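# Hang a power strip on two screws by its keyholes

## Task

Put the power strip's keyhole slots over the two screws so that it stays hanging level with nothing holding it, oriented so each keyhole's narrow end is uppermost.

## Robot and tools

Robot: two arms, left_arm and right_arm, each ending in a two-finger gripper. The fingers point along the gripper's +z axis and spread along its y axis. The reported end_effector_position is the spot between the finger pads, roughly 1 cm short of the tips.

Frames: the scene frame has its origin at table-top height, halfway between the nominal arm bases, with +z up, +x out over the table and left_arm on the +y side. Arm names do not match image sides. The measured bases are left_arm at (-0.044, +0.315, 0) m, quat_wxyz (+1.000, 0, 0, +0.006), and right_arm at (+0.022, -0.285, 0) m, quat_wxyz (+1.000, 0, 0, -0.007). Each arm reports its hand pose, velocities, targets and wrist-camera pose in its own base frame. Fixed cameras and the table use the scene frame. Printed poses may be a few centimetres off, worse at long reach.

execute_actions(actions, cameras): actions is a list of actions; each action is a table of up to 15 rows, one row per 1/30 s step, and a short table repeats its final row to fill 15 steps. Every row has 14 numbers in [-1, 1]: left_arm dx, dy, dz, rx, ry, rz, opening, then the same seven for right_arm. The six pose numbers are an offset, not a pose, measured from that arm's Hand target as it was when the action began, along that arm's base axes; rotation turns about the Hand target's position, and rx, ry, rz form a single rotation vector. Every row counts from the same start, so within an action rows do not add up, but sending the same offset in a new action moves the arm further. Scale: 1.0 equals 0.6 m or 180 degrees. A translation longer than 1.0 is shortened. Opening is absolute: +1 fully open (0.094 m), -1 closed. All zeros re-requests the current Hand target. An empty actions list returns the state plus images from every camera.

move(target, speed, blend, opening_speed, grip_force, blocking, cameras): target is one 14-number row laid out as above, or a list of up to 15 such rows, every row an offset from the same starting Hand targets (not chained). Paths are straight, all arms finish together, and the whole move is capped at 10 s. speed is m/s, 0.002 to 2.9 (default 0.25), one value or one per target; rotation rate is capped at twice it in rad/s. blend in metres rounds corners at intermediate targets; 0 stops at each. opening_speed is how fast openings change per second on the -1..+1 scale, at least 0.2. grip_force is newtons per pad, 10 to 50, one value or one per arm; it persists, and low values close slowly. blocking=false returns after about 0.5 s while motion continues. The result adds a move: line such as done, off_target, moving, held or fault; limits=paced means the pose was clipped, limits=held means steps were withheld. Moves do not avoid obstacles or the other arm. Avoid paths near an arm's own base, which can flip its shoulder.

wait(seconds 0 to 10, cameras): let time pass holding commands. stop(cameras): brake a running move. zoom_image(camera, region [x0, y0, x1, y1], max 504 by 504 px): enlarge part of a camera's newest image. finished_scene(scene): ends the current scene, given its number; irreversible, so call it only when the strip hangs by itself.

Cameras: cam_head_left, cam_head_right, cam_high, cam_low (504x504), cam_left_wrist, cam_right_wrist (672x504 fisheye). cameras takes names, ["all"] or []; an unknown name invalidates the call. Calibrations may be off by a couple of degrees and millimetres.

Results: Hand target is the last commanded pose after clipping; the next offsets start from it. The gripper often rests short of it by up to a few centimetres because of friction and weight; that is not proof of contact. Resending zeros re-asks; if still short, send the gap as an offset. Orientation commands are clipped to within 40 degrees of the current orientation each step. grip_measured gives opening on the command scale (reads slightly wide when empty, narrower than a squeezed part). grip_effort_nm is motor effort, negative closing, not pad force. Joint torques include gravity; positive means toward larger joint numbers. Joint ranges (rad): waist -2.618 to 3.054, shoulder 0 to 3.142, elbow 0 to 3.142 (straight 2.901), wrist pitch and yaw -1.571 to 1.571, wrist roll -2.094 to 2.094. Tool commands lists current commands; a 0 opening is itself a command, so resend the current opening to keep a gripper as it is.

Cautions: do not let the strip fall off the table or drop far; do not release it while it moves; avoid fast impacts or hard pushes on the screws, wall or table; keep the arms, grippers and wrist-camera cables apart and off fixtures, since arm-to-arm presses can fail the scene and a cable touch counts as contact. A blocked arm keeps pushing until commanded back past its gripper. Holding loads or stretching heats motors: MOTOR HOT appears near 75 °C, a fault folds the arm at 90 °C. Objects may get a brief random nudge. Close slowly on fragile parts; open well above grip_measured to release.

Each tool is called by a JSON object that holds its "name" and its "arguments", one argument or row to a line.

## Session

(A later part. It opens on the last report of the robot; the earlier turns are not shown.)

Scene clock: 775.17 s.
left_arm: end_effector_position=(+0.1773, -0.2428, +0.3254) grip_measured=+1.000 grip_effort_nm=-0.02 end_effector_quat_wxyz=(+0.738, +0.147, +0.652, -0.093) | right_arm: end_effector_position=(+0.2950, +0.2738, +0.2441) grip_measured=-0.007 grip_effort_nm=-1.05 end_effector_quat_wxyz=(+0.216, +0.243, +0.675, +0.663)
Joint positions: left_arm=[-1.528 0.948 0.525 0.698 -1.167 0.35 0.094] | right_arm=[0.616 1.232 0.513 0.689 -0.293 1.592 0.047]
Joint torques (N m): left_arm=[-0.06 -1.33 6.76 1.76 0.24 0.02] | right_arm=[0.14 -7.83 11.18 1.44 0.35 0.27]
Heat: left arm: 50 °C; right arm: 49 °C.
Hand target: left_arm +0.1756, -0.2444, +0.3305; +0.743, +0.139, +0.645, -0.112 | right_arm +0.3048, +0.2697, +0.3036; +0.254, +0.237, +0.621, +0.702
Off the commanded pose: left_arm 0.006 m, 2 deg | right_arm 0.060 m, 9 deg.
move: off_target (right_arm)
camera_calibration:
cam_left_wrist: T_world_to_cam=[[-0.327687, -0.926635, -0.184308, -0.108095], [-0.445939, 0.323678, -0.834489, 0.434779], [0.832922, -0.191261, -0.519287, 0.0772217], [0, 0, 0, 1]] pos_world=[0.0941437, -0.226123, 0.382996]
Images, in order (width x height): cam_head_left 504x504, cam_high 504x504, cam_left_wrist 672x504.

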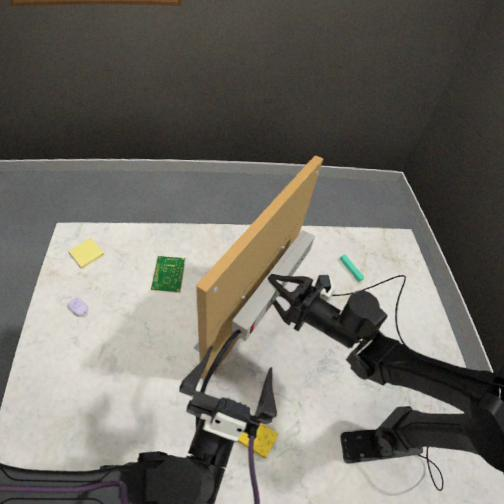

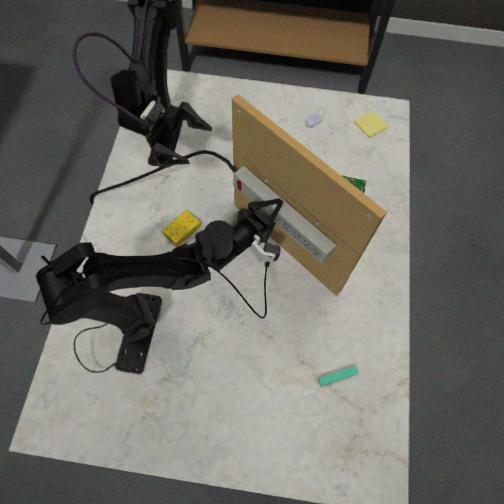

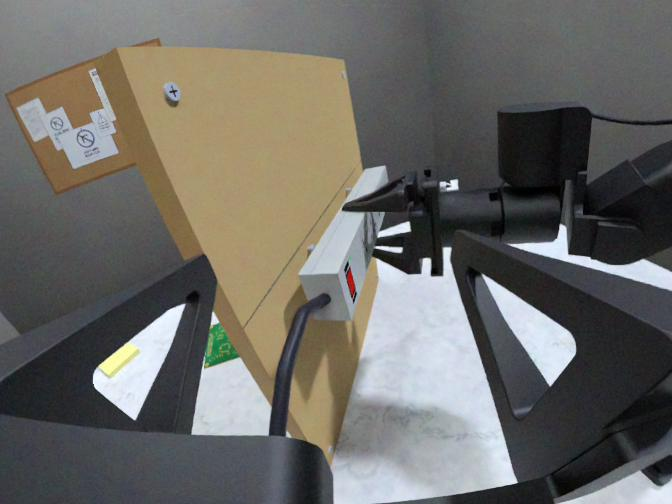

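{"name": "move", "arguments": {
  "target": [0,0,0,0,0,0,1, 0.003,-0.002,0.022,0,0,0.002,-0.15],
  "cameras": ["cam_left_wrist","cam_high","cam_head_left","cam_low"],
  "speed": 0.06
}}

{"name": "zoom_image", "arguments": {
  "camera": "cam_left_wrist",
  "region": [290, 150, 400, 300]
}}

{"name": "zoom_image", "arguments": {
  "camera": "cam_high",
  "region": [220, 150, 350, 270]
}}

{"name": "zoom_image", "arguments": {
  "camera": "cam_head_left",
  "region": [200, 210, 340, 370]
}}

Scene clock: 814.17 s.
left_arm: end_effector_position=(+0.1773, -0.2428, +0.3254) grip_measured=+1.000 grip_effort_nm=-0.02 end_effector_quat_wxyz=(+0.738, +0.147, +0.652, -0.093) | right_arm: end_effector_position=(+0.2969, +0.2751, +0.2580) grip_measured=-0.007 grip_effort_nm=-1.05 end_effector_quat_wxyz=(+0.217, +0.243, +0.674, +0.664)
Joint positions: left_arm=[-1.528 0.948 0.525 0.698 -1.167 0.35 0.094] | right_arm=[0.616 1.212 0.559 0.627 -0.293 1.594 0.047]
Joint torques (N m): left_arm=[-0.05 -1.37 6.76 1.75 0.22 0.04] | right_arm=[-0.9 -7.39 11.18 1.43 0.21 0.26]
Heat: left arm: 49 °C; right arm: 49 °C.
Hand target: left_arm +0.1756, -0.2444, +0.3305; +0.743, +0.139, +0.645, -0.112 | right_arm +0.3066, +0.2685, +0.3168; +0.252, +0.235, +0.622, +0.703
Off the commanded pose: left_arm 0.006 m, 2 deg | right_arm 0.060 m, 9 deg.
move: off_target (right_arm)
camera_calibration:
cam_left_wrist: T_world_to_cam=[[-0.327687, -0.926635, -0.184308, -0.108095], [-0.445939, 0.323678, -0.834489, 0.434779], [0.832922, -0.191261, -0.519287, 0.0772217], [0, 0, 0, 1]] pos_world=[0.0941437, -0.226123, 0.382996]
Images, in order (width x height): cam_head_left 504x504, cam_high 504x504, cam_low 504x504, cam_left_wrist 672x504.

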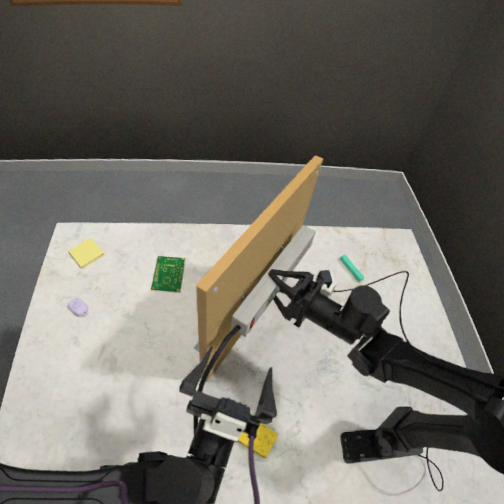

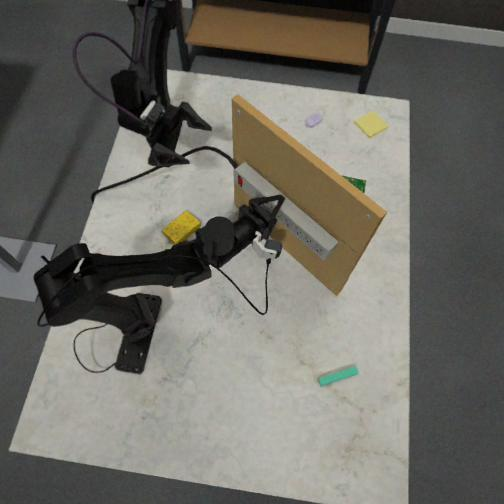

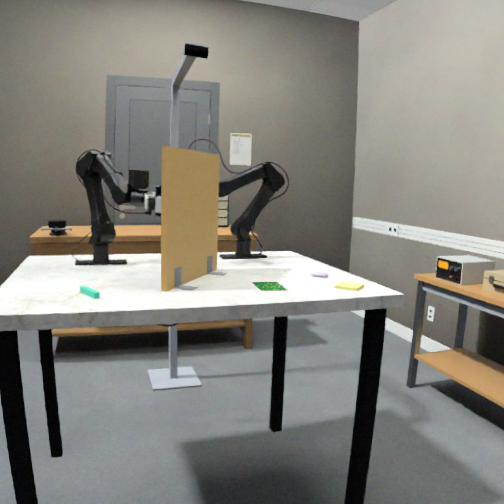

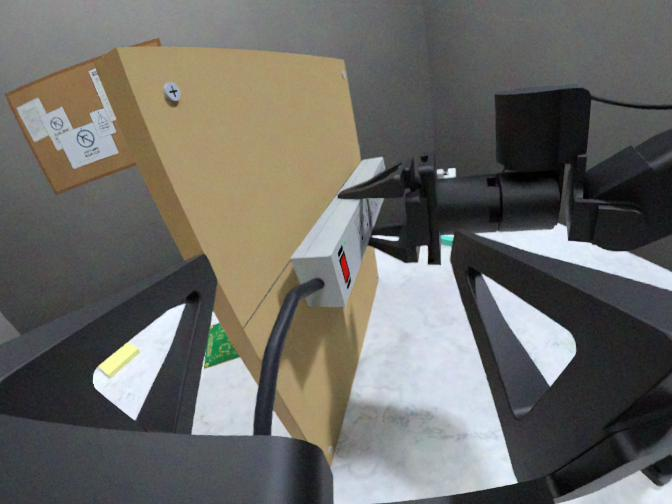

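Scaled by 3.360 from the camera's 672x504 image, which has a finer 960x720 frame.

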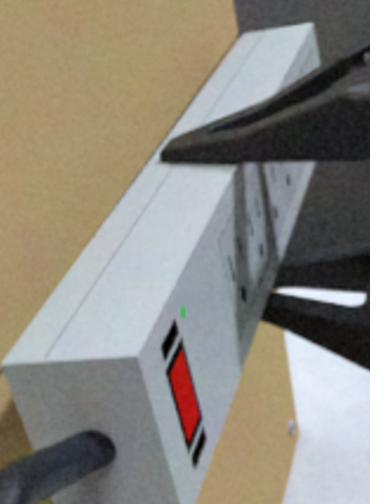

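Scaled by 3.877 from the camera's 504x504 image, which has a finer 720x720 frame.

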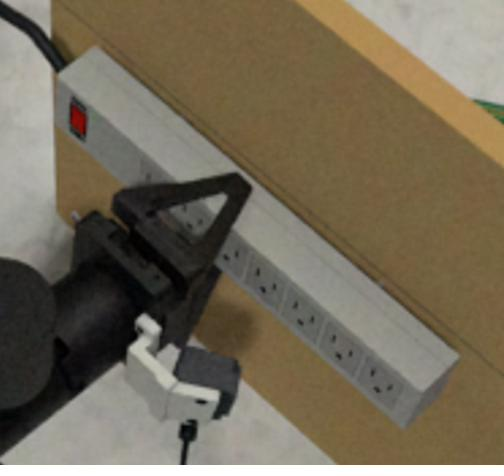

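Scaled by 3.150 from the camera's 504x504 image, which has a finer 720x720 frame.

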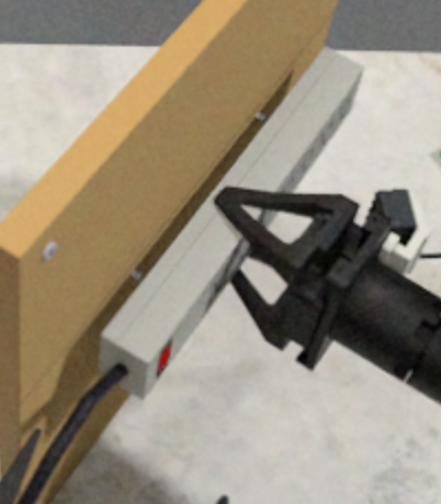

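{"name": "move", "arguments": {
  "target": [0,0,0,0,0,0,1, 0.0134,0.0191,0,0,0,0,-0.15],
  "cameras": ["cam_left_wrist","cam_high","cam_head_left"],
  "speed": 0.04
}}

{"name": "zoom_image", "arguments": {
  "camera": "cam_left_wrist",
  "region": [280, 140, 400, 310]
}}

{"name": "zoom_image", "arguments": {
  "camera": "cam_head_left",
  "region": [200, 210, 340, 370]
}}

{"name": "zoom_image", "arguments": {
  "camera": "cam_high",
  "region": [220, 150, 350, 270]
}}

Scene clock: 850.50 s.
left_arm: end_effector_position=(+0.1773, -0.2428, +0.3254) grip_measured=+1.000 grip_effort_nm=-0.02 end_effector_quat_wxyz=(+0.738, +0.147, +0.652, -0.093) | right_arm: end_effector_position=(+0.3016, +0.2809, +0.2661) grip_measured=-0.007 grip_effort_nm=-1.05 end_effector_quat_wxyz=(+0.218, +0.239, +0.670, +0.667)
Joint positions: left_arm=[-1.528 0.948 0.525 0.698 -1.167 0.35 0.094] | right_arm=[0.622 1.236 0.596 0.627 -0.29 1.594 0.047]
Joint torques (N m): left_arm=[-0.02 -1.39 6.72 1.76 0.23 0.04] | right_arm=[0.16 -4.41 11.29 1.62 0.33 0.22]
Heat: left arm: 49 °C; right arm: 49 °C.
Hand target: left_arm +0.1756, -0.2444, +0.3305; +0.743, +0.139, +0.645, -0.112 | right_arm +0.3147, +0.2799, +0.3168; +0.252, +0.235, +0.622, +0.703
Off the commanded pose: left_arm 0.006 m, 2 deg | right_arm 0.052 m, 8 deg.
move: off_target (right_arm)
camera_calibration:
cam_left_wrist: T_world_to_cam=[[-0.327687, -0.926635, -0.184308, -0.108095], [-0.445939, 0.323678, -0.834489, 0.434779], [0.832922, -0.191261, -0.519287, 0.0772217], [0, 0, 0, 1]] pos_world=[0.0941437, -0.226123, 0.382996]
Images, in order (width x height): cam_head_left 504x504, cam_high 504x504, cam_left_wrist 672x504.

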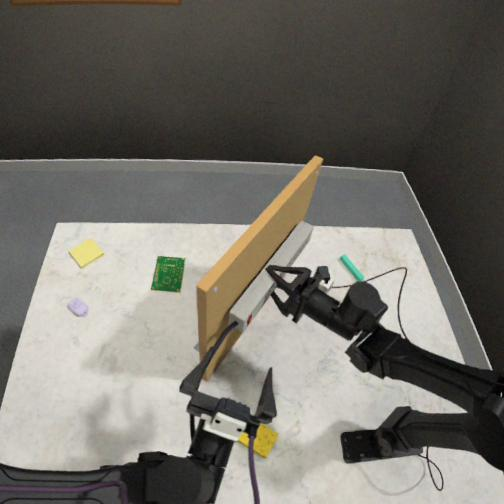

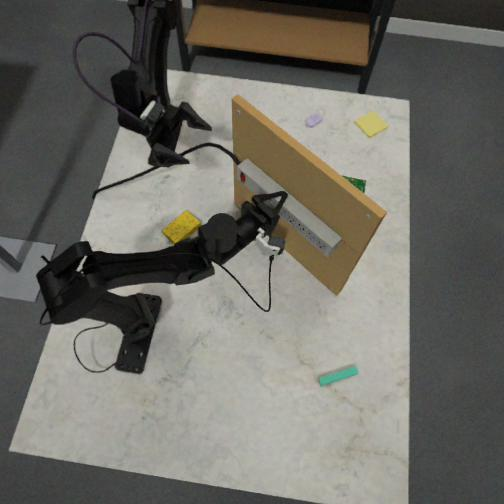

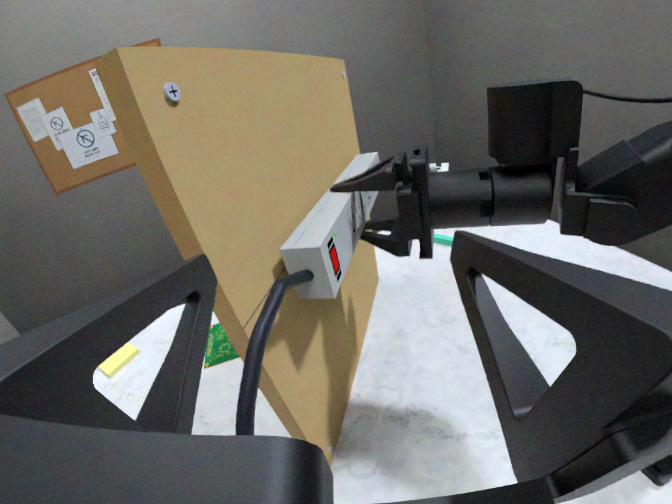

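Scaled by 2.965 from the camera's 672x504 image, which has a finer 960x720 frame.

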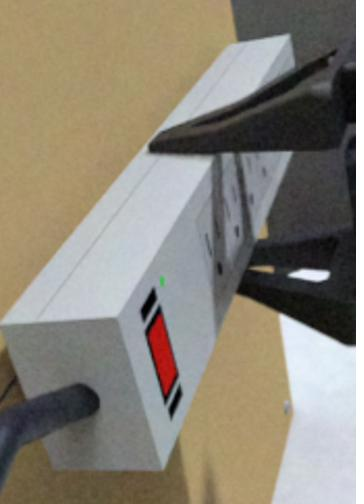

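Scaled by 3.150 from the camera's 504x504 image, which has a finer 720x720 frame.

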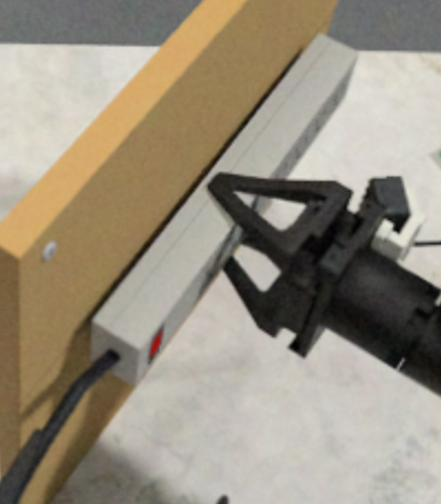

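Scaled by 3.877 from the camera's 504x504 image, which has a finer 720x720 frame.

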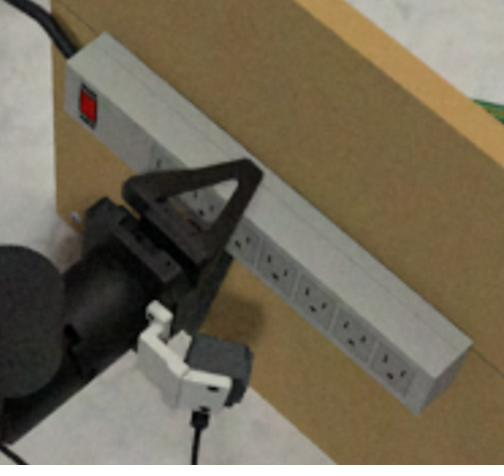

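{"name": "move", "arguments": {
  "target": [0,0,0,0,0,0,1, 0,0,-0.014,0,0,0,-0.15],
  "speed": 0.04
}}

Scene clock: 862.07 s.
left_arm: end_effector_position=(+0.1773, -0.2428, +0.3254) grip_measured=+1.000 grip_effort_nm=-0.02 end_effector_quat_wxyz=(+0.738, +0.147, +0.652, -0.093) | right_arm: end_effector_position=(+0.3036, +0.2820, +0.2601) grip_measured=-0.007 grip_effort_nm=-1.05 end_effector_quat_wxyz=(+0.215, +0.243, +0.675, +0.663)
Joint positions: left_arm=[-1.528 0.948 0.525 0.698 -1.167 0.35 0.094] | right_arm=[0.622 1.252 0.596 0.627 -0.289 1.594 0.047]
Joint torques (N m): left_arm=[-0.06 -1.33 6.75 1.76 0.23 0.04] | right_arm=[0.23 -4.53 9.48 1.93 0.32 0.23]
Heat: left arm: 49 °C; right arm: 48 °C.
Hand target: left_arm +0.1756, -0.2444, +0.3305; +0.743, +0.139, +0.645, -0.112 | right_arm +0.3147, +0.2799, +0.3084; +0.252, +0.235, +0.622, +0.703
Off the commanded pose: left_arm 0.006 m, 2 deg | right_arm 0.050 m, 9 deg.
move: off_target (right_arm)

{"name": "move", "arguments": {
  "target": [0,0,0,0,0,0,1, 0.0115,0.0164,-0.006,0,0,0,-0.15],
  "speed": 0.04,
  "cameras": ["cam_left_wrist","cam_high","cam_head_left"]
}}

{"name": "zoom_image", "arguments": {
  "camera": "cam_high",
  "region": [220, 150, 350, 270]
}}

{"name": "zoom_image", "arguments": {
  "camera": "cam_left_wrist",
  "region": [270, 140, 390, 310]
}}

{"name": "zoom_image", "arguments": {
  "camera": "cam_head_left",
  "region": [200, 210, 340, 370]
}}

Scene clock: 871.43 s.
left_arm: end_effector_position=(+0.1773, -0.2428, +0.3254) grip_measured=+1.000 grip_effort_nm=-0.02 end_effector_quat_wxyz=(+0.738, +0.147, +0.652, -0.093) | right_arm: end_effector_position=(+0.3046, +0.2824, +0.2592) grip_measured=-0.007 grip_effort_nm=-1.05 end_effector_quat_wxyz=(+0.215, +0.244, +0.674, +0.663)
Joint positions: left_arm=[-1.528 0.948 0.525 0.698 -1.167 0.35 0.094] | right_arm=[0.622 1.258 0.596 0.633 -0.287 1.595 0.047]
Joint torques (N m): left_arm=[-0.03 -1.31 6.69 1.76 0.24 0.03] | right_arm=[0.69 -0.79 10.89 2.14 0.42 0.21]
Heat: left arm: 49 °C; right arm: 49 °C.
Hand target: left_arm +0.1756, -0.2444, +0.3305; +0.743, +0.139, +0.645, -0.112 | right_arm +0.3216, +0.2898, +0.3048; +0.252, +0.235, +0.622, +0.703
Off the commanded pose: left_arm 0.006 m, 2 deg | right_arm 0.049 m, 9 deg.
move: off_target (right_arm)
camera_calibration:
cam_left_wrist: T_world_to_cam=[[-0.327687, -0.926635, -0.184308, -0.108095], [-0.445939, 0.323678, -0.834489, 0.434779], [0.832922, -0.191261, -0.519287, 0.0772217], [0, 0, 0, 1]] pos_world=[0.0941437, -0.226123, 0.382996]
Images, in order (width x height): cam_head_left 504x504, cam_high 504x504, cam_left_wrist 672x504.

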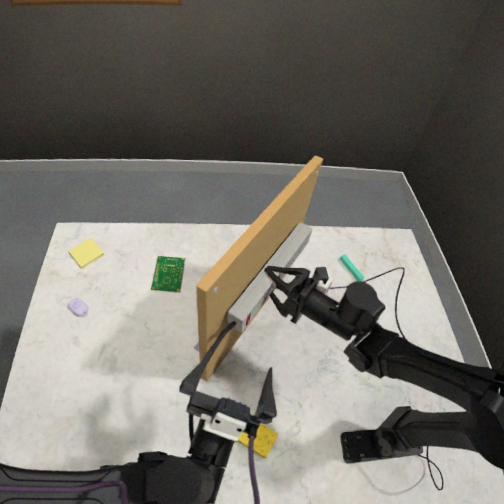

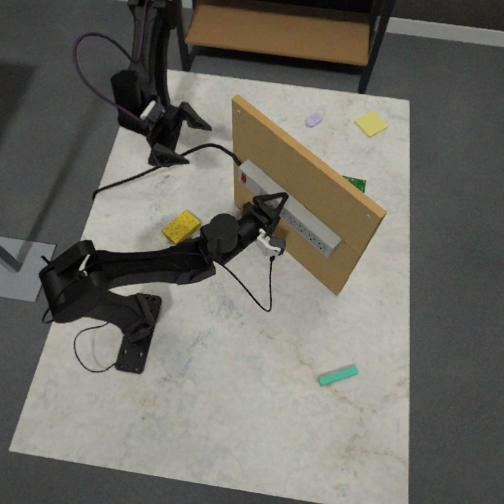

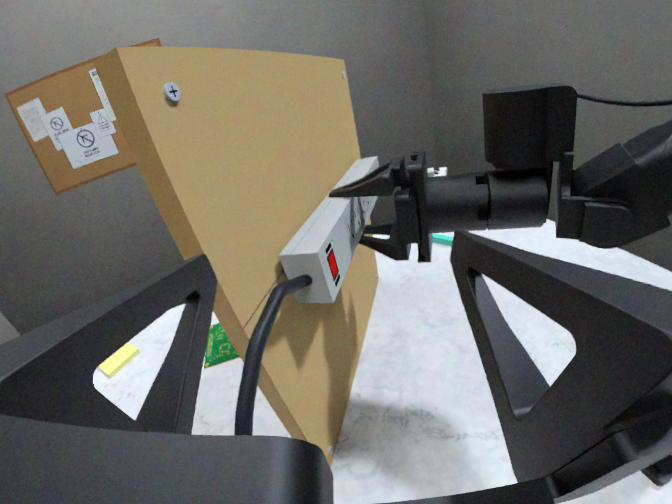

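Scaled by 3.877 from the camera's 504x504 image, which has a finer 720x720 frame.

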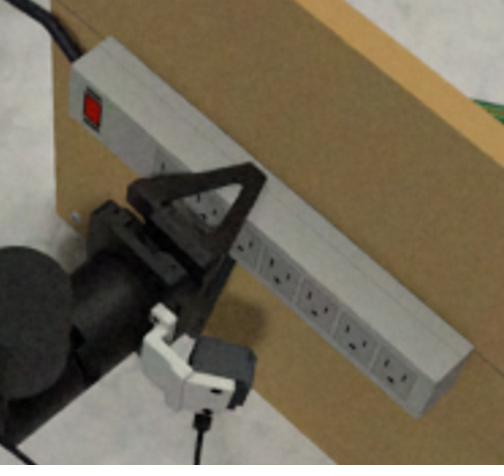

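Scaled by 2.965 from the camera's 672x504 image, which has a finer 960x720 frame.

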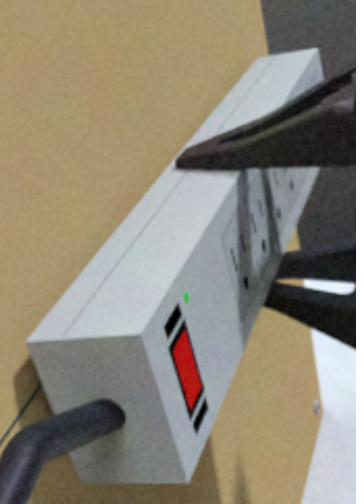

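Scaled by 3.150 from the camera's 504x504 image, which has a finer 720x720 frame.

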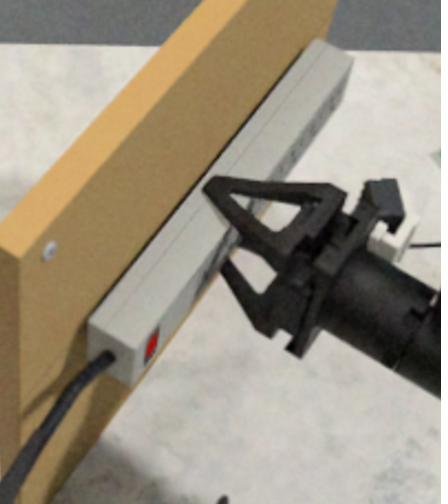

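{"name": "move", "arguments": {
  "target": [0,0,0,0,0,0,1, 0,0,-0.01,0,0,0,-0.15],
  "speed": 0.03
}}

{"name": "move", "arguments": {
  "target": [0,0,0,0,0,0,1, 0,0,-0.01,0,0,0,-0.15],
  "speed": 0.03
}}

{"name": "move", "arguments": {
  "target": [0,0,0,0,0,0,1, 0,0,0.03,0,0,0,-0.15],
  "speed": 0.03
}}

{"name": "move", "arguments": {
  "target": [0,0,0,0,0,0,1, 0,0,0.01,0,0,0,-0.15],
  "speed": 0.03
}}

Scene clock: 884.33 s.
left_arm: end_effector_position=(+0.1773, -0.2428, +0.3254) grip_measured=+1.000 grip_effort_nm=-0.02 end_effector_quat_wxyz=(+0.738, +0.147, +0.652, -0.093) | right_arm: end_effector_position=(+0.3046, +0.2827, +0.2597) grip_measured=-0.007 grip_effort_nm=-1.05 end_effector_quat_wxyz=(+0.216, +0.243, +0.674, +0.664)
Joint positions: left_arm=[-1.528 0.948 0.525 0.698 -1.167 0.35 0.094] | right_arm=[0.622 1.26 0.596 0.637 -0.289 1.595 0.047]
Joint torques (N m): left_arm=[-0.05 -1.35 6.71 1.77 0.24 0.05] | right_arm=[0.68 0.14 9.99 2.33 0.43 0.19]
Heat: left arm: 49 °C; right arm: 52 °C.
Hand target: left_arm +0.1756, -0.2444, +0.3305; +0.743, +0.139, +0.645, -0.112 | right_arm +0.3216, +0.2898, +0.2988; +0.252, +0.235, +0.622, +0.703
Off the commanded pose: left_arm 0.006 m, 2 deg | right_arm 0.043 m, 9 deg.
move: off_target (right_arm)

Scene clock: 885.33 s.
left_arm: end_effector_position=(+0.1773, -0.2428, +0.3254) grip_measured=+1.000 grip_effort_nm=-0.02 end_effector_quat_wxyz=(+0.738, +0.147, +0.652, -0.093) | right_arm: end_effector_position=(+0.3048, +0.2829, +0.2598) grip_measured=-0.007 grip_effort_nm=-1.05 end_effector_quat_wxyz=(+0.216, +0.243, +0.673, +0.664)
Joint positions: left_arm=[-1.528 0.948 0.525 0.698 -1.167 0.35 0.094] | right_arm=[0.622 1.261 0.596 0.64 -0.289 1.595 0.047]
Joint torques (N m): left_arm=[-0.02 -1.37 6.72 1.77 0.23 0.04] | right_arm=[0.64 0.68 8.88 2.47 0.44 0.17]
Heat: left arm: 49 °C; right arm: 52 °C.
Hand target: left_arm +0.1756, -0.2444, +0.3305; +0.743, +0.139, +0.645, -0.112 | right_arm +0.3216, +0.2898, +0.2928; +0.252, +0.235, +0.622, +0.703
Off the commanded pose: left_arm 0.006 m, 2 deg | right_arm 0.038 m, 9 deg.
move: off_target (right_arm)

Scene clock: 886.50 s.
left_arm: end_effector_position=(+0.1773, -0.2428, +0.3254) grip_measured=+1.000 grip_effort_nm=-0.02 end_effector_quat_wxyz=(+0.738, +0.147, +0.652, -0.093) | right_arm: end_effector_position=(+0.3045, +0.2826, +0.2605) grip_measured=-0.007 grip_effort_nm=-1.05 end_effector_quat_wxyz=(+0.216, +0.243, +0.672, +0.665)
Joint positions: left_arm=[-1.528 0.948 0.525 0.698 -1.167 0.35 0.094] | right_arm=[0.622 1.26 0.594 0.643 -0.289 1.597 0.047]
Joint torques (N m): left_arm=[-0.05 -1.4 6.68 1.78 0.24 0.03] | right_arm=[0.68 -2.09 12.15 1.84 0.47 0.21]
Heat: left arm: 49 °C; right arm: 52 °C.
Hand target: left_arm +0.1756, -0.2444, +0.3305; +0.743, +0.139, +0.645, -0.112 | right_arm +0.3216, +0.2898, +0.3108; +0.252, +0.235, +0.622, +0.703
Off the commanded pose: left_arm 0.006 m, 2 deg | right_arm 0.054 m, 8 deg.
move: off_target (right_arm)

Scene clock: 887.50 s.
left_arm: end_effector_position=(+0.1773, -0.2428, +0.3254) grip_measured=+1.000 grip_effort_nm=-0.02 end_effector_quat_wxyz=(+0.738, +0.147, +0.652, -0.093) | right_arm: end_effector_position=(+0.3043, +0.2825, +0.2607) grip_measured=-0.007 grip_effort_nm=-1.05 end_effector_quat_wxyz=(+0.216, +0.243, +0.672, +0.665)
Joint positions: left_arm=[-1.528 0.948 0.525 0.698 -1.167 0.35 0.094] | right_arm=[0.622 1.258 0.594 0.642 -0.289 1.597 0.047]
Joint torques (N m): left_arm=[-0.03 -1.35 6.72 1.77 0.23 0.03] | right_arm=[0.64 -3 13.26 1.61 0.47 0.2]
Heat: left arm: 49 °C; right arm: 52 °C.
Hand target: left_arm +0.1756, -0.2444, +0.3305; +0.743, +0.139, +0.645, -0.112 | right_arm +0.3216, +0.2898, +0.3168; +0.252, +0.235, +0.622, +0.703
Off the commanded pose: left_arm 0.006 m, 2 deg | right_arm 0.059 m, 8 deg.
move: off_target (right_arm)

{"name": "move", "arguments": {
  "target": [0,0,0,0,0,0,1, -0.006,-0.009,-0.035,0,0,0,-0.15],
  "speed": 0.03
}}

{"name": "move", "arguments": {
  "target": [0,0,0,0,0,0,1, 0,0,-0.01,0,0,0,-0.15],
  "speed": 0.03
}}

{"name": "move", "arguments": {
  "target": [0,0,0,0,0,0,1, 0,0,-0.01,0,0,0,-0.15],
  "speed": 0.03,
  "cameras": ["cam_left_wrist","cam_head_left","cam_high"]
}}

{"name": "zoom_image", "arguments": {
  "camera": "cam_left_wrist",
  "region": [270, 140, 390, 310]
}}

Scene clock: 903.23 s.
left_arm: end_effector_position=(+0.1773, -0.2428, +0.3254) grip_measured=+1.000 grip_effort_nm=-0.02 end_effector_quat_wxyz=(+0.738, +0.147, +0.652, -0.093) | right_arm: end_effector_position=(+0.3045, +0.2826, +0.2601) grip_measured=-0.007 grip_effort_nm=-1.05 end_effector_quat_wxyz=(+0.216, +0.243, +0.673, +0.665)
Joint positions: left_arm=[-1.528 0.948 0.525 0.698 -1.167 0.35 0.094] | right_arm=[0.622 1.26 0.594 0.642 -0.289 1.597 0.047]
Joint torques (N m): left_arm=[-0.03 -1.39 6.74 1.77 0.21 0.03] | right_arm=[0.03 -1.31 8.39 2.35 0.37 0.16]
Heat: left arm: 49 °C; right arm: 52 °C.
Hand target: left_arm +0.1756, -0.2444, +0.3305; +0.743, +0.139, +0.645, -0.112 | right_arm +0.3180, +0.2844, +0.2958; +0.252, +0.235, +0.622, +0.703
Off the commanded pose: left_arm 0.006 m, 2 deg | right_arm 0.038 m, 8 deg.
move: off_target (right_arm)

Scene clock: 904.43 s.
left_arm: end_effector_position=(+0.1773, -0.2428, +0.3254) grip_measured=+1.000 grip_effort_nm=-0.02 end_effector_quat_wxyz=(+0.738, +0.147, +0.652, -0.093) | right_arm: end_effector_position=(+0.3045, +0.2826, +0.2595) grip_measured=-0.007 grip_effort_nm=-1.05 end_effector_quat_wxyz=(+0.218, +0.241, +0.667, +0.671)
Joint positions: left_arm=[-1.528 0.948 0.525 0.698 -1.167 0.35 0.094] | right_arm=[0.622 1.27 0.579 0.686 -0.289 1.602 0.047]
Joint torques (N m): left_arm=[-0.01 -1.37 6.72 1.77 0.23 0.03] | right_arm=[0.05 -0.81 8.32 2.22 0.38 0.11]
Heat: left arm: 49 °C; right arm: 53 °C.
Hand target: left_arm +0.1756, -0.2444, +0.3305; +0.743, +0.139, +0.645, -0.112 | right_arm +0.3180, +0.2844, +0.2898; +0.252, +0.235, +0.622, +0.703
Off the commanded pose: left_arm 0.006 m, 2 deg | right_arm 0.033 m, 7 deg.
move: off_target (right_arm)

Scene clock: 905.83 s.
left_arm: end_effector_position=(+0.1773, -0.2428, +0.3254) grip_measured=+1.000 grip_effort_nm=-0.02 end_effector_quat_wxyz=(+0.738, +0.147, +0.652, -0.093) | right_arm: end_effector_position=(+0.3041, +0.2824, +0.2589) grip_measured=-0.007 grip_effort_nm=-1.05 end_effector_quat_wxyz=(+0.220, +0.238, +0.659, +0.679)
Joint positions: left_arm=[-1.528 0.948 0.525 0.698 -1.167 0.35 0.094] | right_arm=[0.622 1.284 0.559 0.745 -0.289 1.609 0.047]
Joint torques (N m): left_arm=[-0.03 -1.36 6.69 1.75 0.24 0.03] | right_arm=[0.01 -0.51 8.46 2.02 0.39 0.07]
Heat: left arm: 49 °C; right arm: 53 °C.
Hand target: left_arm +0.1756, -0.2444, +0.3305; +0.743, +0.139, +0.645, -0.112 | right_arm +0.3180, +0.2844, +0.2838; +0.252, +0.235, +0.622, +0.703
Off the commanded pose: left_arm 0.006 m, 2 deg | right_arm 0.029 m, 6 deg.
move: off_target (right_arm)
camera_calibration:
cam_left_wrist: T_world_to_cam=[[-0.327687, -0.926635, -0.184308, -0.108095], [-0.445939, 0.323678, -0.834489, 0.434779], [0.832922, -0.191261, -0.519287, 0.0772217], [0, 0, 0, 1]] pos_world=[0.0941437, -0.226123, 0.382996]
Images, in order (width x height): cam_head_left 504x504, cam_high 504x504, cam_left_wrist 672x504.

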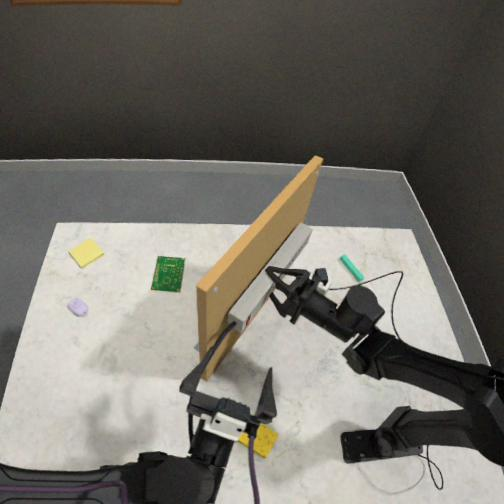

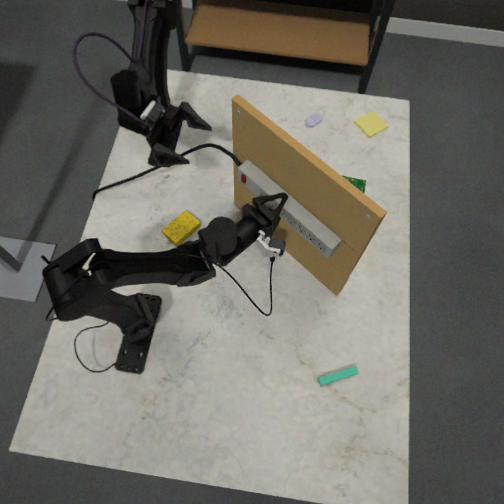

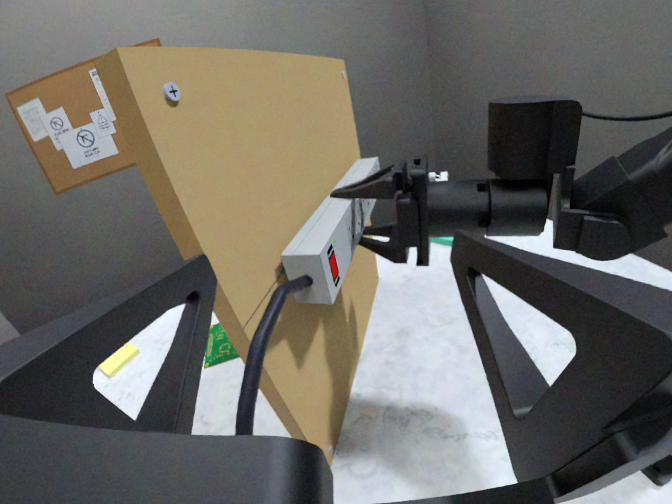

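Scaled by 2.965 from the camera's 672x504 image, which has a finer 960x720 frame.

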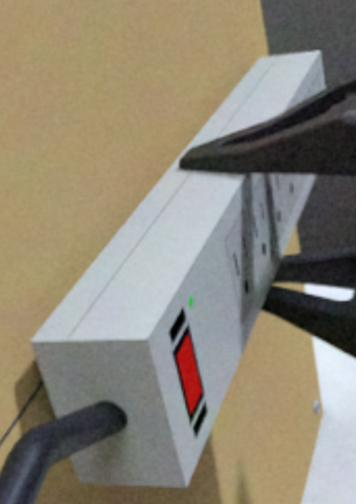

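{"name": "move", "arguments": {
  "target": [0,0,0,0,0,0,1, 0.018,0.026,0.02,0,0,0,-0.15],
  "speed": 0.04
}}

{"name": "move", "arguments": {
  "target": [0,0,0,0,0,0,1, 0.01,-0.007,0,0,0,0,-0.15],
  "speed": 0.04
}}

{"name": "move", "arguments": {
  "target": [0,0,0,0,0,0,1, -0.02,0.014,0,0,0,0,-0.15],
  "speed": 0.04
}}

Scene clock: 917.60 s.
left_arm: end_effector_position=(+0.1773, -0.2428, +0.3254) grip_measured=+1.000 grip_effort_nm=-0.02 end_effector_quat_wxyz=(+0.738, +0.147, +0.652, -0.093) | right_arm: end_effector_position=(+0.3045, +0.2826, +0.2581) grip_measured=-0.007 grip_effort_nm=-1.05 end_effector_quat_wxyz=(+0.220, +0.238, +0.659, +0.678)
Joint positions: left_arm=[-1.528 0.948 0.525 0.698 -1.167 0.35 0.094] | right_arm=[0.622 1.287 0.559 0.746 -0.289 1.609 0.047]
Joint torques (N m): left_arm=[-0.03 -1.37 6.72 1.76 0.22 0.04] | right_arm=[1.94 1.76 13.76 1.7 0.6 0.08]
Heat: left arm: 49 °C; right arm: 53 °C.
Hand target: left_arm +0.1756, -0.2444, +0.3305; +0.743, +0.139, +0.645, -0.112 | right_arm +0.3288, +0.3000, +0.2958; +0.252, +0.235, +0.622, +0.703
Off the commanded pose: left_arm 0.006 m, 2 deg | right_arm 0.048 m, 6 deg.
move: off_target (right_arm)

Scene clock: 918.73 s.
left_arm: end_effector_position=(+0.1773, -0.2428, +0.3254) grip_measured=+1.000 grip_effort_nm=-0.02 end_effector_quat_wxyz=(+0.738, +0.147, +0.652, -0.093) | right_arm: end_effector_position=(+0.3045, +0.2827, +0.2577) grip_measured=-0.007 grip_effort_nm=-1.05 end_effector_quat_wxyz=(+0.217, +0.234, +0.660, +0.680)
Joint positions: left_arm=[-1.528 0.948 0.525 0.698 -1.167 0.35 0.094] | right_arm=[0.614 1.292 0.559 0.752 -0.307 1.609 0.047]
Joint torques (N m): left_arm=[-0.03 -1.39 6.69 1.76 0.23 0.01] | right_arm=[0.35 2.06 14.17 1.67 0.52 0.07]
Heat: left arm: 49 °C; right arm: 53 °C.
Hand target: left_arm +0.1756, -0.2444, +0.3305; +0.743, +0.139, +0.645, -0.112 | right_arm +0.3348, +0.2958, +0.2958; +0.252, +0.235, +0.622, +0.703
Off the commanded pose: left_arm 0.006 m, 2 deg | right_arm 0.050 m, 7 deg.
move: off_target (right_arm)

Scene clock: 919.73 s.
left_arm: end_effector_position=(+0.1773, -0.2428, +0.3254) grip_measured=+1.000 grip_effort_nm=-0.02 end_effector_quat_wxyz=(+0.738, +0.147, +0.652, -0.093) | right_arm: end_effector_position=(+0.3045, +0.2833, +0.2596) grip_measured=-0.007 grip_effort_nm=-1.05 end_effector_quat_wxyz=(+0.224, +0.240, +0.657, +0.679)
Joint positions: left_arm=[-1.528 0.948 0.525 0.698 -1.167 0.35 0.094] | right_arm=[0.63 1.287 0.559 0.752 -0.273 1.609 0.047]
Joint torques (N m): left_arm=[-0.02 -1.35 6.74 1.77 0.23 0.04] | right_arm=[3.47 1.07 13.46 1.58 0.68 0.03]
Heat: left arm: 49 °C; right arm: 53 °C.
Hand target: left_arm +0.1756, -0.2444, +0.3305; +0.743, +0.139, +0.645, -0.112 | right_arm +0.3228, +0.3042, +0.2958; +0.252, +0.235, +0.622, +0.703
Off the commanded pose: left_arm 0.006 m, 2 deg | right_arm 0.046 m, 6 deg.
move: off_target (right_arm)

{"name": "move", "arguments": {
  "target": [0,0,0,0,0,0,1, -0.0145,-0.035,-0.02,0,0,0,-0.15],
  "speed": 0.04
}}

{"name": "move", "arguments": {
  "target": [0,0,0,0,0,0,1, 0,0,-0.02,0,0,0,-0.15],
  "speed": 0.04
}}

Scene clock: 934.53 s.
left_arm: end_effector_position=(+0.1773, -0.2428, +0.3254) grip_measured=+1.000 grip_effort_nm=-0.02 end_effector_quat_wxyz=(+0.738, +0.147, +0.652, -0.093) | right_arm: end_effector_position=(+0.3041, +0.2825, +0.2584) grip_measured=-0.007 grip_effort_nm=-1.05 end_effector_quat_wxyz=(+0.223, +0.240, +0.657, +0.679)
Joint positions: left_arm=[-1.528 0.948 0.525 0.698 -1.167 0.35 0.094] | right_arm=[0.628 1.286 0.554 0.754 -0.275 1.609 0.047]
Joint torques (N m): left_arm=[0.01 -1.36 6.69 1.77 0.23 0.04] | right_arm=[0.08 -1.84 7.91 1.92 0.32 0.03]
Heat: left arm: 49 °C; right arm: 53 °C.
Hand target: left_arm +0.1756, -0.2444, +0.3305; +0.743, +0.139, +0.645, -0.112 | right_arm +0.3141, +0.2832, +0.2838; +0.252, +0.235, +0.622, +0.703
Off the commanded pose: left_arm 0.006 m, 2 deg | right_arm 0.027 m, 6 deg.
move: off_target (right_arm)

Scene clock: 935.83 s.
left_arm: end_effector_position=(+0.1773, -0.2428, +0.3254) grip_measured=+1.000 grip_effort_nm=-0.02 end_effector_quat_wxyz=(+0.738, +0.147, +0.652, -0.093) | right_arm: end_effector_position=(+0.3040, +0.2825, +0.2578) grip_measured=-0.007 grip_effort_nm=-1.05 end_effector_quat_wxyz=(+0.227, +0.235, +0.644, +0.692)
Joint positions: left_arm=[-1.528 0.948 0.525 0.698 -1.167 0.35 0.094] | right_arm=[0.628 1.315 0.527 0.85 -0.275 1.62 0.047]
Joint torques (N m): left_arm=[-0.01 -1.37 6.72 1.78 0.24 0.02] | right_arm=[0.03 -1.25 7.6 1.62 0.35 -0.01]
Heat: left arm: 49 °C; right arm: 53 °C.
Hand target: left_arm +0.1756, -0.2444, +0.3305; +0.743, +0.139, +0.645, -0.112 | right_arm +0.3141, +0.2832, +0.2718; +0.252, +0.235, +0.622, +0.703
Off the commanded pose: left_arm 0.006 m, 2 deg | right_arm 0.017 m, 4 deg.
move: off_target (right_arm)

{"name": "move", "arguments": {
  "target": [0,0,0,0,0,0,1, -0.02,-0.028,0,0,0,0,-0.15],
  "speed": 0.03,
  "cameras": ["cam_left_wrist","cam_high"]
}}

{"name": "zoom_image", "arguments": {
  "camera": "cam_left_wrist",
  "region": [270, 140, 390, 310]
}}

{"name": "zoom_image", "arguments": {
  "camera": "cam_high",
  "region": [220, 150, 350, 270]
}}

Scene clock: 948.73 s.
left_arm: end_effector_position=(+0.1773, -0.2428, +0.3254) grip_measured=+1.000 grip_effort_nm=-0.02 end_effector_quat_wxyz=(+0.738, +0.147, +0.652, -0.093) | right_arm: end_effector_position=(+0.3009, +0.2767, +0.2426) grip_measured=-0.007 grip_effort_nm=-1.05 end_effector_quat_wxyz=(+0.227, +0.241, +0.653, +0.681)
Joint positions: left_arm=[-1.528 0.948 0.525 0.698 -1.167 0.35 0.094] | right_arm=[0.62 1.307 0.485 0.854 -0.276 1.611 0.047]
Joint torques (N m): left_arm=[0.01 -1.4 6.74 1.76 0.25 0.03] | right_arm=[-0.85 -8.28 6.12 1.42 0.12 0.04]
Heat: left arm: 49 °C; right arm: 52 °C.
Hand target: left_arm +0.1756, -0.2444, +0.3305; +0.743, +0.139, +0.645, -0.112 | right_arm +0.3021, +0.2664, +0.2718; +0.252, +0.235, +0.622, +0.703
Off the commanded pose: left_arm 0.006 m, 2 deg | right_arm 0.031 m, 5 deg.
move: off_target (right_arm)
camera_calibration:
cam_left_wrist: T_world_to_cam=[[-0.327687, -0.926635, -0.184308, -0.108095], [-0.445939, 0.323678, -0.834489, 0.434779], [0.832922, -0.191261, -0.519287, 0.0772217], [0, 0, 0, 1]] pos_world=[0.0941437, -0.226123, 0.382996]
Images, in order (width x height): cam_high 504x504, cam_left_wrist 672x504.

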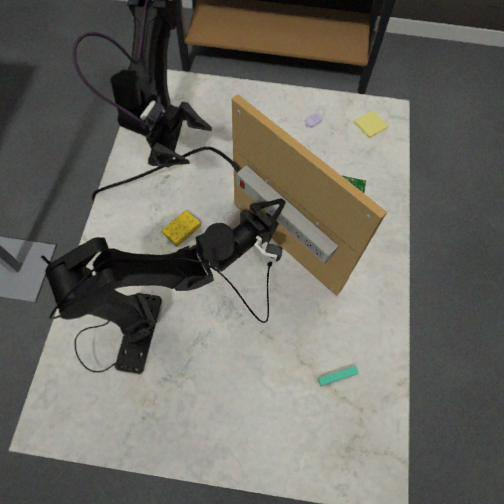

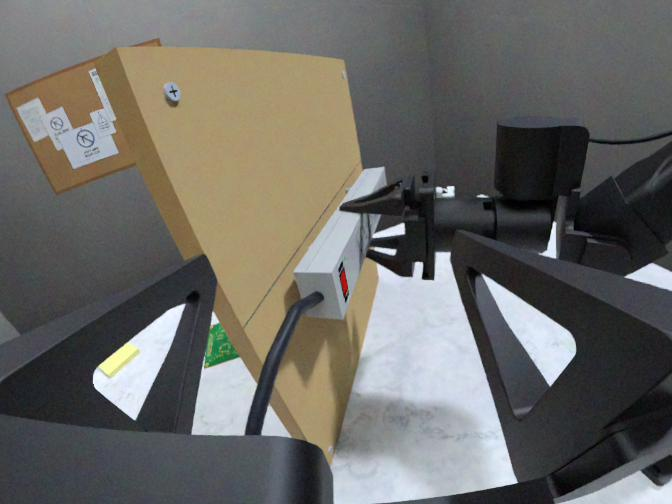

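Scaled by 2.965 from the camera's 672x504 image, which has a finer 960x720 frame.

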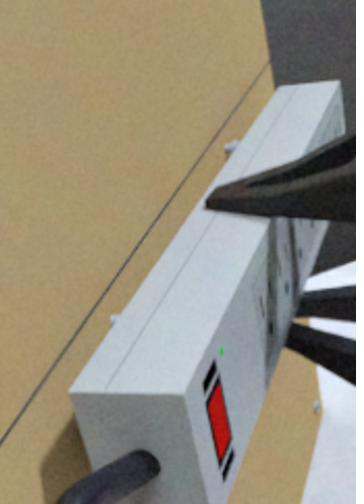

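Scaled by 3.877 from the camera's 504x504 image, which has a finer 720x720 frame.

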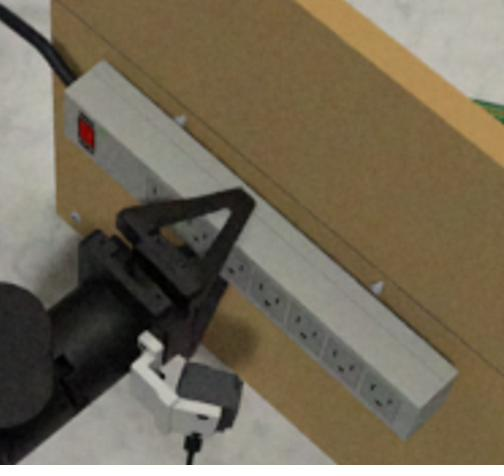

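{"name": "move", "arguments": {
  "target": [0,0,0,0,0,0,1, -0.006,-0.008,0.03,-0.0042,-0.006,0,-0.15],
  "speed": 0.06,
  "cameras": ["cam_left_wrist","cam_high","cam_head_left"]
}}

{"name": "zoom_image", "arguments": {
  "camera": "cam_left_wrist",
  "region": [270, 140, 390, 310]
}}

{"name": "zoom_image", "arguments": {
  "camera": "cam_high",
  "region": [220, 150, 350, 270]
}}

{"name": "zoom_image", "arguments": {
  "camera": "cam_head_left",
  "region": [200, 210, 340, 370]
}}

Scene clock: 976.27 s.
left_arm: end_effector_position=(+0.1773, -0.2428, +0.3254) grip_measured=+1.000 grip_effort_nm=-0.02 end_effector_quat_wxyz=(+0.738, +0.147, +0.652, -0.093) | right_arm: end_effector_position=(+0.2953, +0.2685, +0.2490) grip_measured=-0.007 grip_effort_nm=-1.05 end_effector_quat_wxyz=(+0.231, +0.241, +0.660, +0.673)
Joint positions: left_arm=[-1.528 0.948 0.525 0.698 -1.167 0.35 0.094] | right_arm=[0.61 1.227 0.485 0.755 -0.281 1.594 0.047]
Joint torques (N m): left_arm=[-0.02 -1.36 6.75 1.76 0.25 0.03] | right_arm=[-0.85 -7.53 8.58 1.37 0.04 -0.01]
Heat: left arm: 49 °C; right arm: 49 °C.
Hand target: left_arm +0.1756, -0.2444, +0.3305; +0.743, +0.139, +0.645, -0.112 | right_arm +0.2985, +0.2616, +0.2898; +0.260, +0.227, +0.624, +0.701
Off the commanded pose: left_arm 0.006 m, 2 deg | right_arm 0.041 m, 6 deg.
move: off_target (right_arm)
camera_calibration:
cam_left_wrist: T_world_to_cam=[[-0.327687, -0.926635, -0.184308, -0.108095], [-0.445939, 0.323678, -0.834489, 0.434779], [0.832922, -0.191261, -0.519287, 0.0772217], [0, 0, 0, 1]] pos_world=[0.0941437, -0.226123, 0.382996]
Images, in order (width x height): cam_head_left 504x504, cam_high 504x504, cam_left_wrist 672x504.

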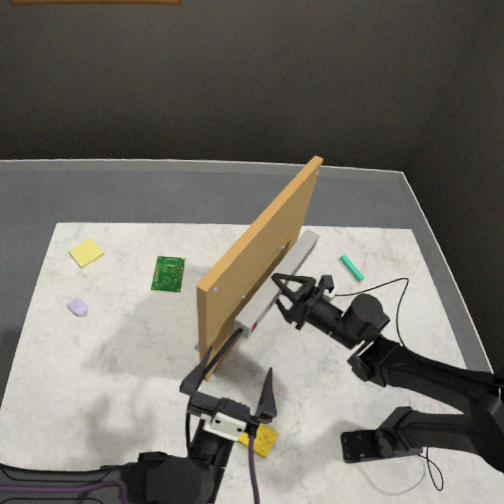

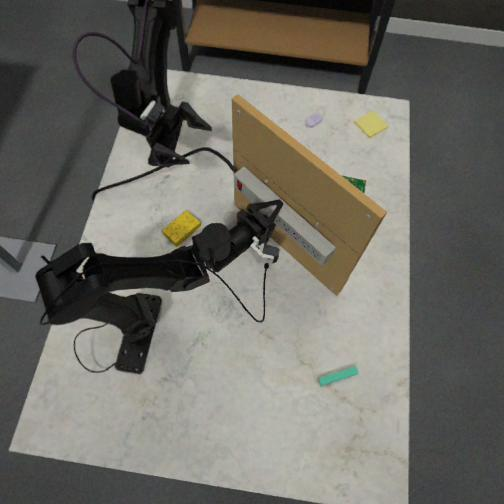

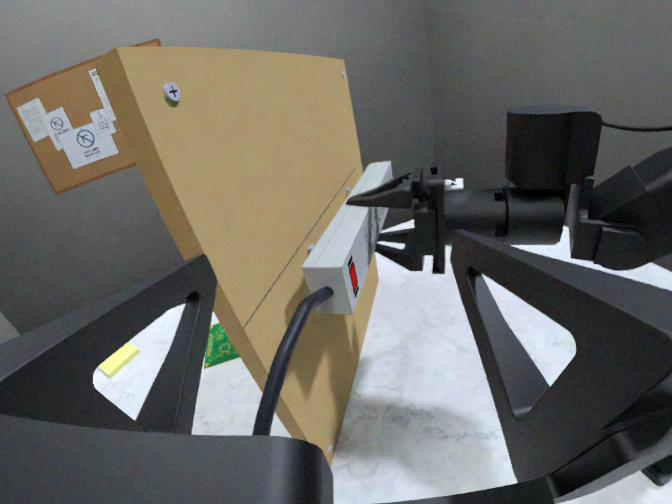

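Scaled by 2.965 from the camera's 672x504 image, which has a finer 960x720 frame.

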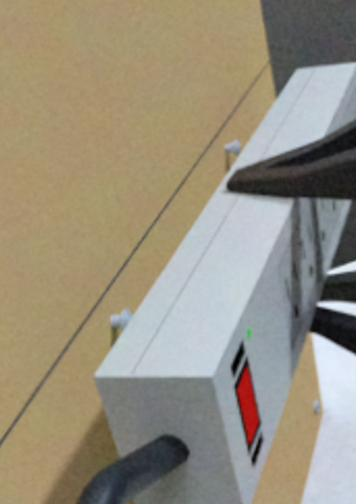

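Scaled by 3.877 from the camera's 504x504 image, which has a finer 720x720 frame.

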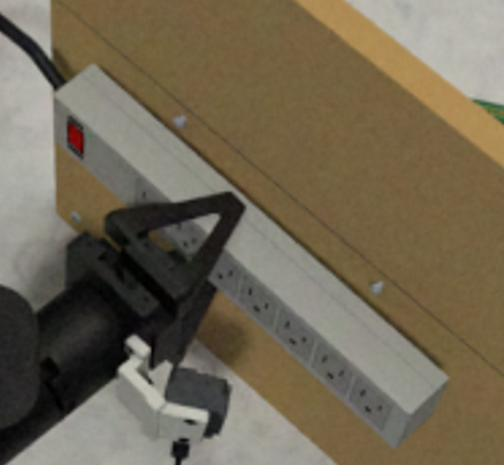

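Scaled by 3.150 from the camera's 504x504 image, which has a finer 720x720 frame.

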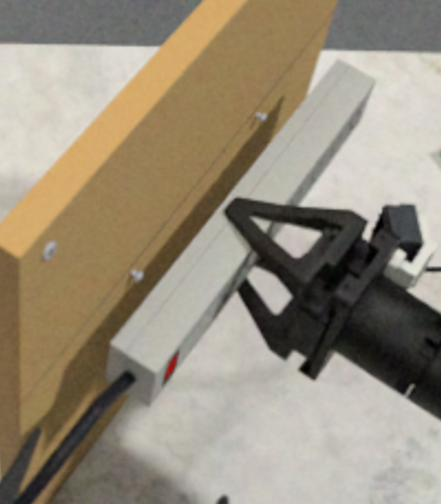

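{"name": "move", "arguments": {
  "target": [0,0,0,0,0,0,1, -0.002,0.001,0.02,-0.0018,-0.0024,0.0045,-0.15],
  "speed": 0.06
}}

Scene clock: 1018.37 s.
left_arm: end_effector_position=(+0.1773, -0.2428, +0.3254) grip_measured=+1.000 grip_effort_nm=-0.02 end_effector_quat_wxyz=(+0.738, +0.147, +0.652, -0.093) | right_arm: end_effector_position=(+0.2912, +0.2658, +0.2467) grip_measured=-0.007 grip_effort_nm=-1.05 end_effector_quat_wxyz=(+0.224, +0.241, +0.670, +0.666)
Joint positions: left_arm=[-1.528 0.948 0.525 0.698 -1.167 0.35 0.094] | right_arm=[0.602 1.194 0.485 0.694 -0.299 1.588 0.047]
Joint torques (N m): left_arm=[-0.02 -1.42 6.71 1.77 0.23 0.04] | right_arm=[-0.81 -7.32 11 1.39 0 0.01]
Heat: left arm: 49 °C; right arm: 50 °C.
Hand target: left_arm +0.1756, -0.2444, +0.3305; +0.743, +0.139, +0.645, -0.112 | right_arm +0.2973, +0.2622, +0.3018; +0.258, +0.219, +0.627, +0.702
Off the commanded pose: left_arm 0.006 m, 2 deg | right_arm 0.056 m, 8 deg.
move: off_target (right_arm)

{"name": "move", "arguments": {
  "target": [0,0,0,0,0,0,1, 0.005,0.005,0.025,0,0,0,-0.15],
  "speed": 0.06
}}

Scene clock: 1029.47 s.
left_arm: end_effector_position=(+0.1773, -0.2428, +0.3254) grip_measured=+1.000 grip_effort_nm=-0.02 end_effector_quat_wxyz=(+0.738, +0.147, +0.652, -0.093) | right_arm: end_effector_position=(+0.2945, +0.2687, +0.2640) grip_measured=-0.007 grip_effort_nm=-1.05 end_effector_quat_wxyz=(+0.225, +0.238, +0.669, +0.667)
Joint positions: left_arm=[-1.528 0.948 0.525 0.698 -1.167 0.35 0.094] | right_arm=[0.602 1.18 0.546 0.625 -0.302 1.585 0.047]
Joint torques (N m): left_arm=[-0.02 -1.33 6.74 1.76 0.23 0.02] | right_arm=[-0.51 -6.48 11 1.37 0.08 0.04]
Heat: left arm: 49 °C; right arm: 49 °C.
Hand target: left_arm +0.1756, -0.2444, +0.3305; +0.743, +0.139, +0.645, -0.112 | right_arm +0.3003, +0.2652, +0.3168; +0.258, +0.219, +0.627, +0.702
Off the commanded pose: left_arm 0.006 m, 2 deg | right_arm 0.053 m, 8 deg.
move: off_target (right_arm)


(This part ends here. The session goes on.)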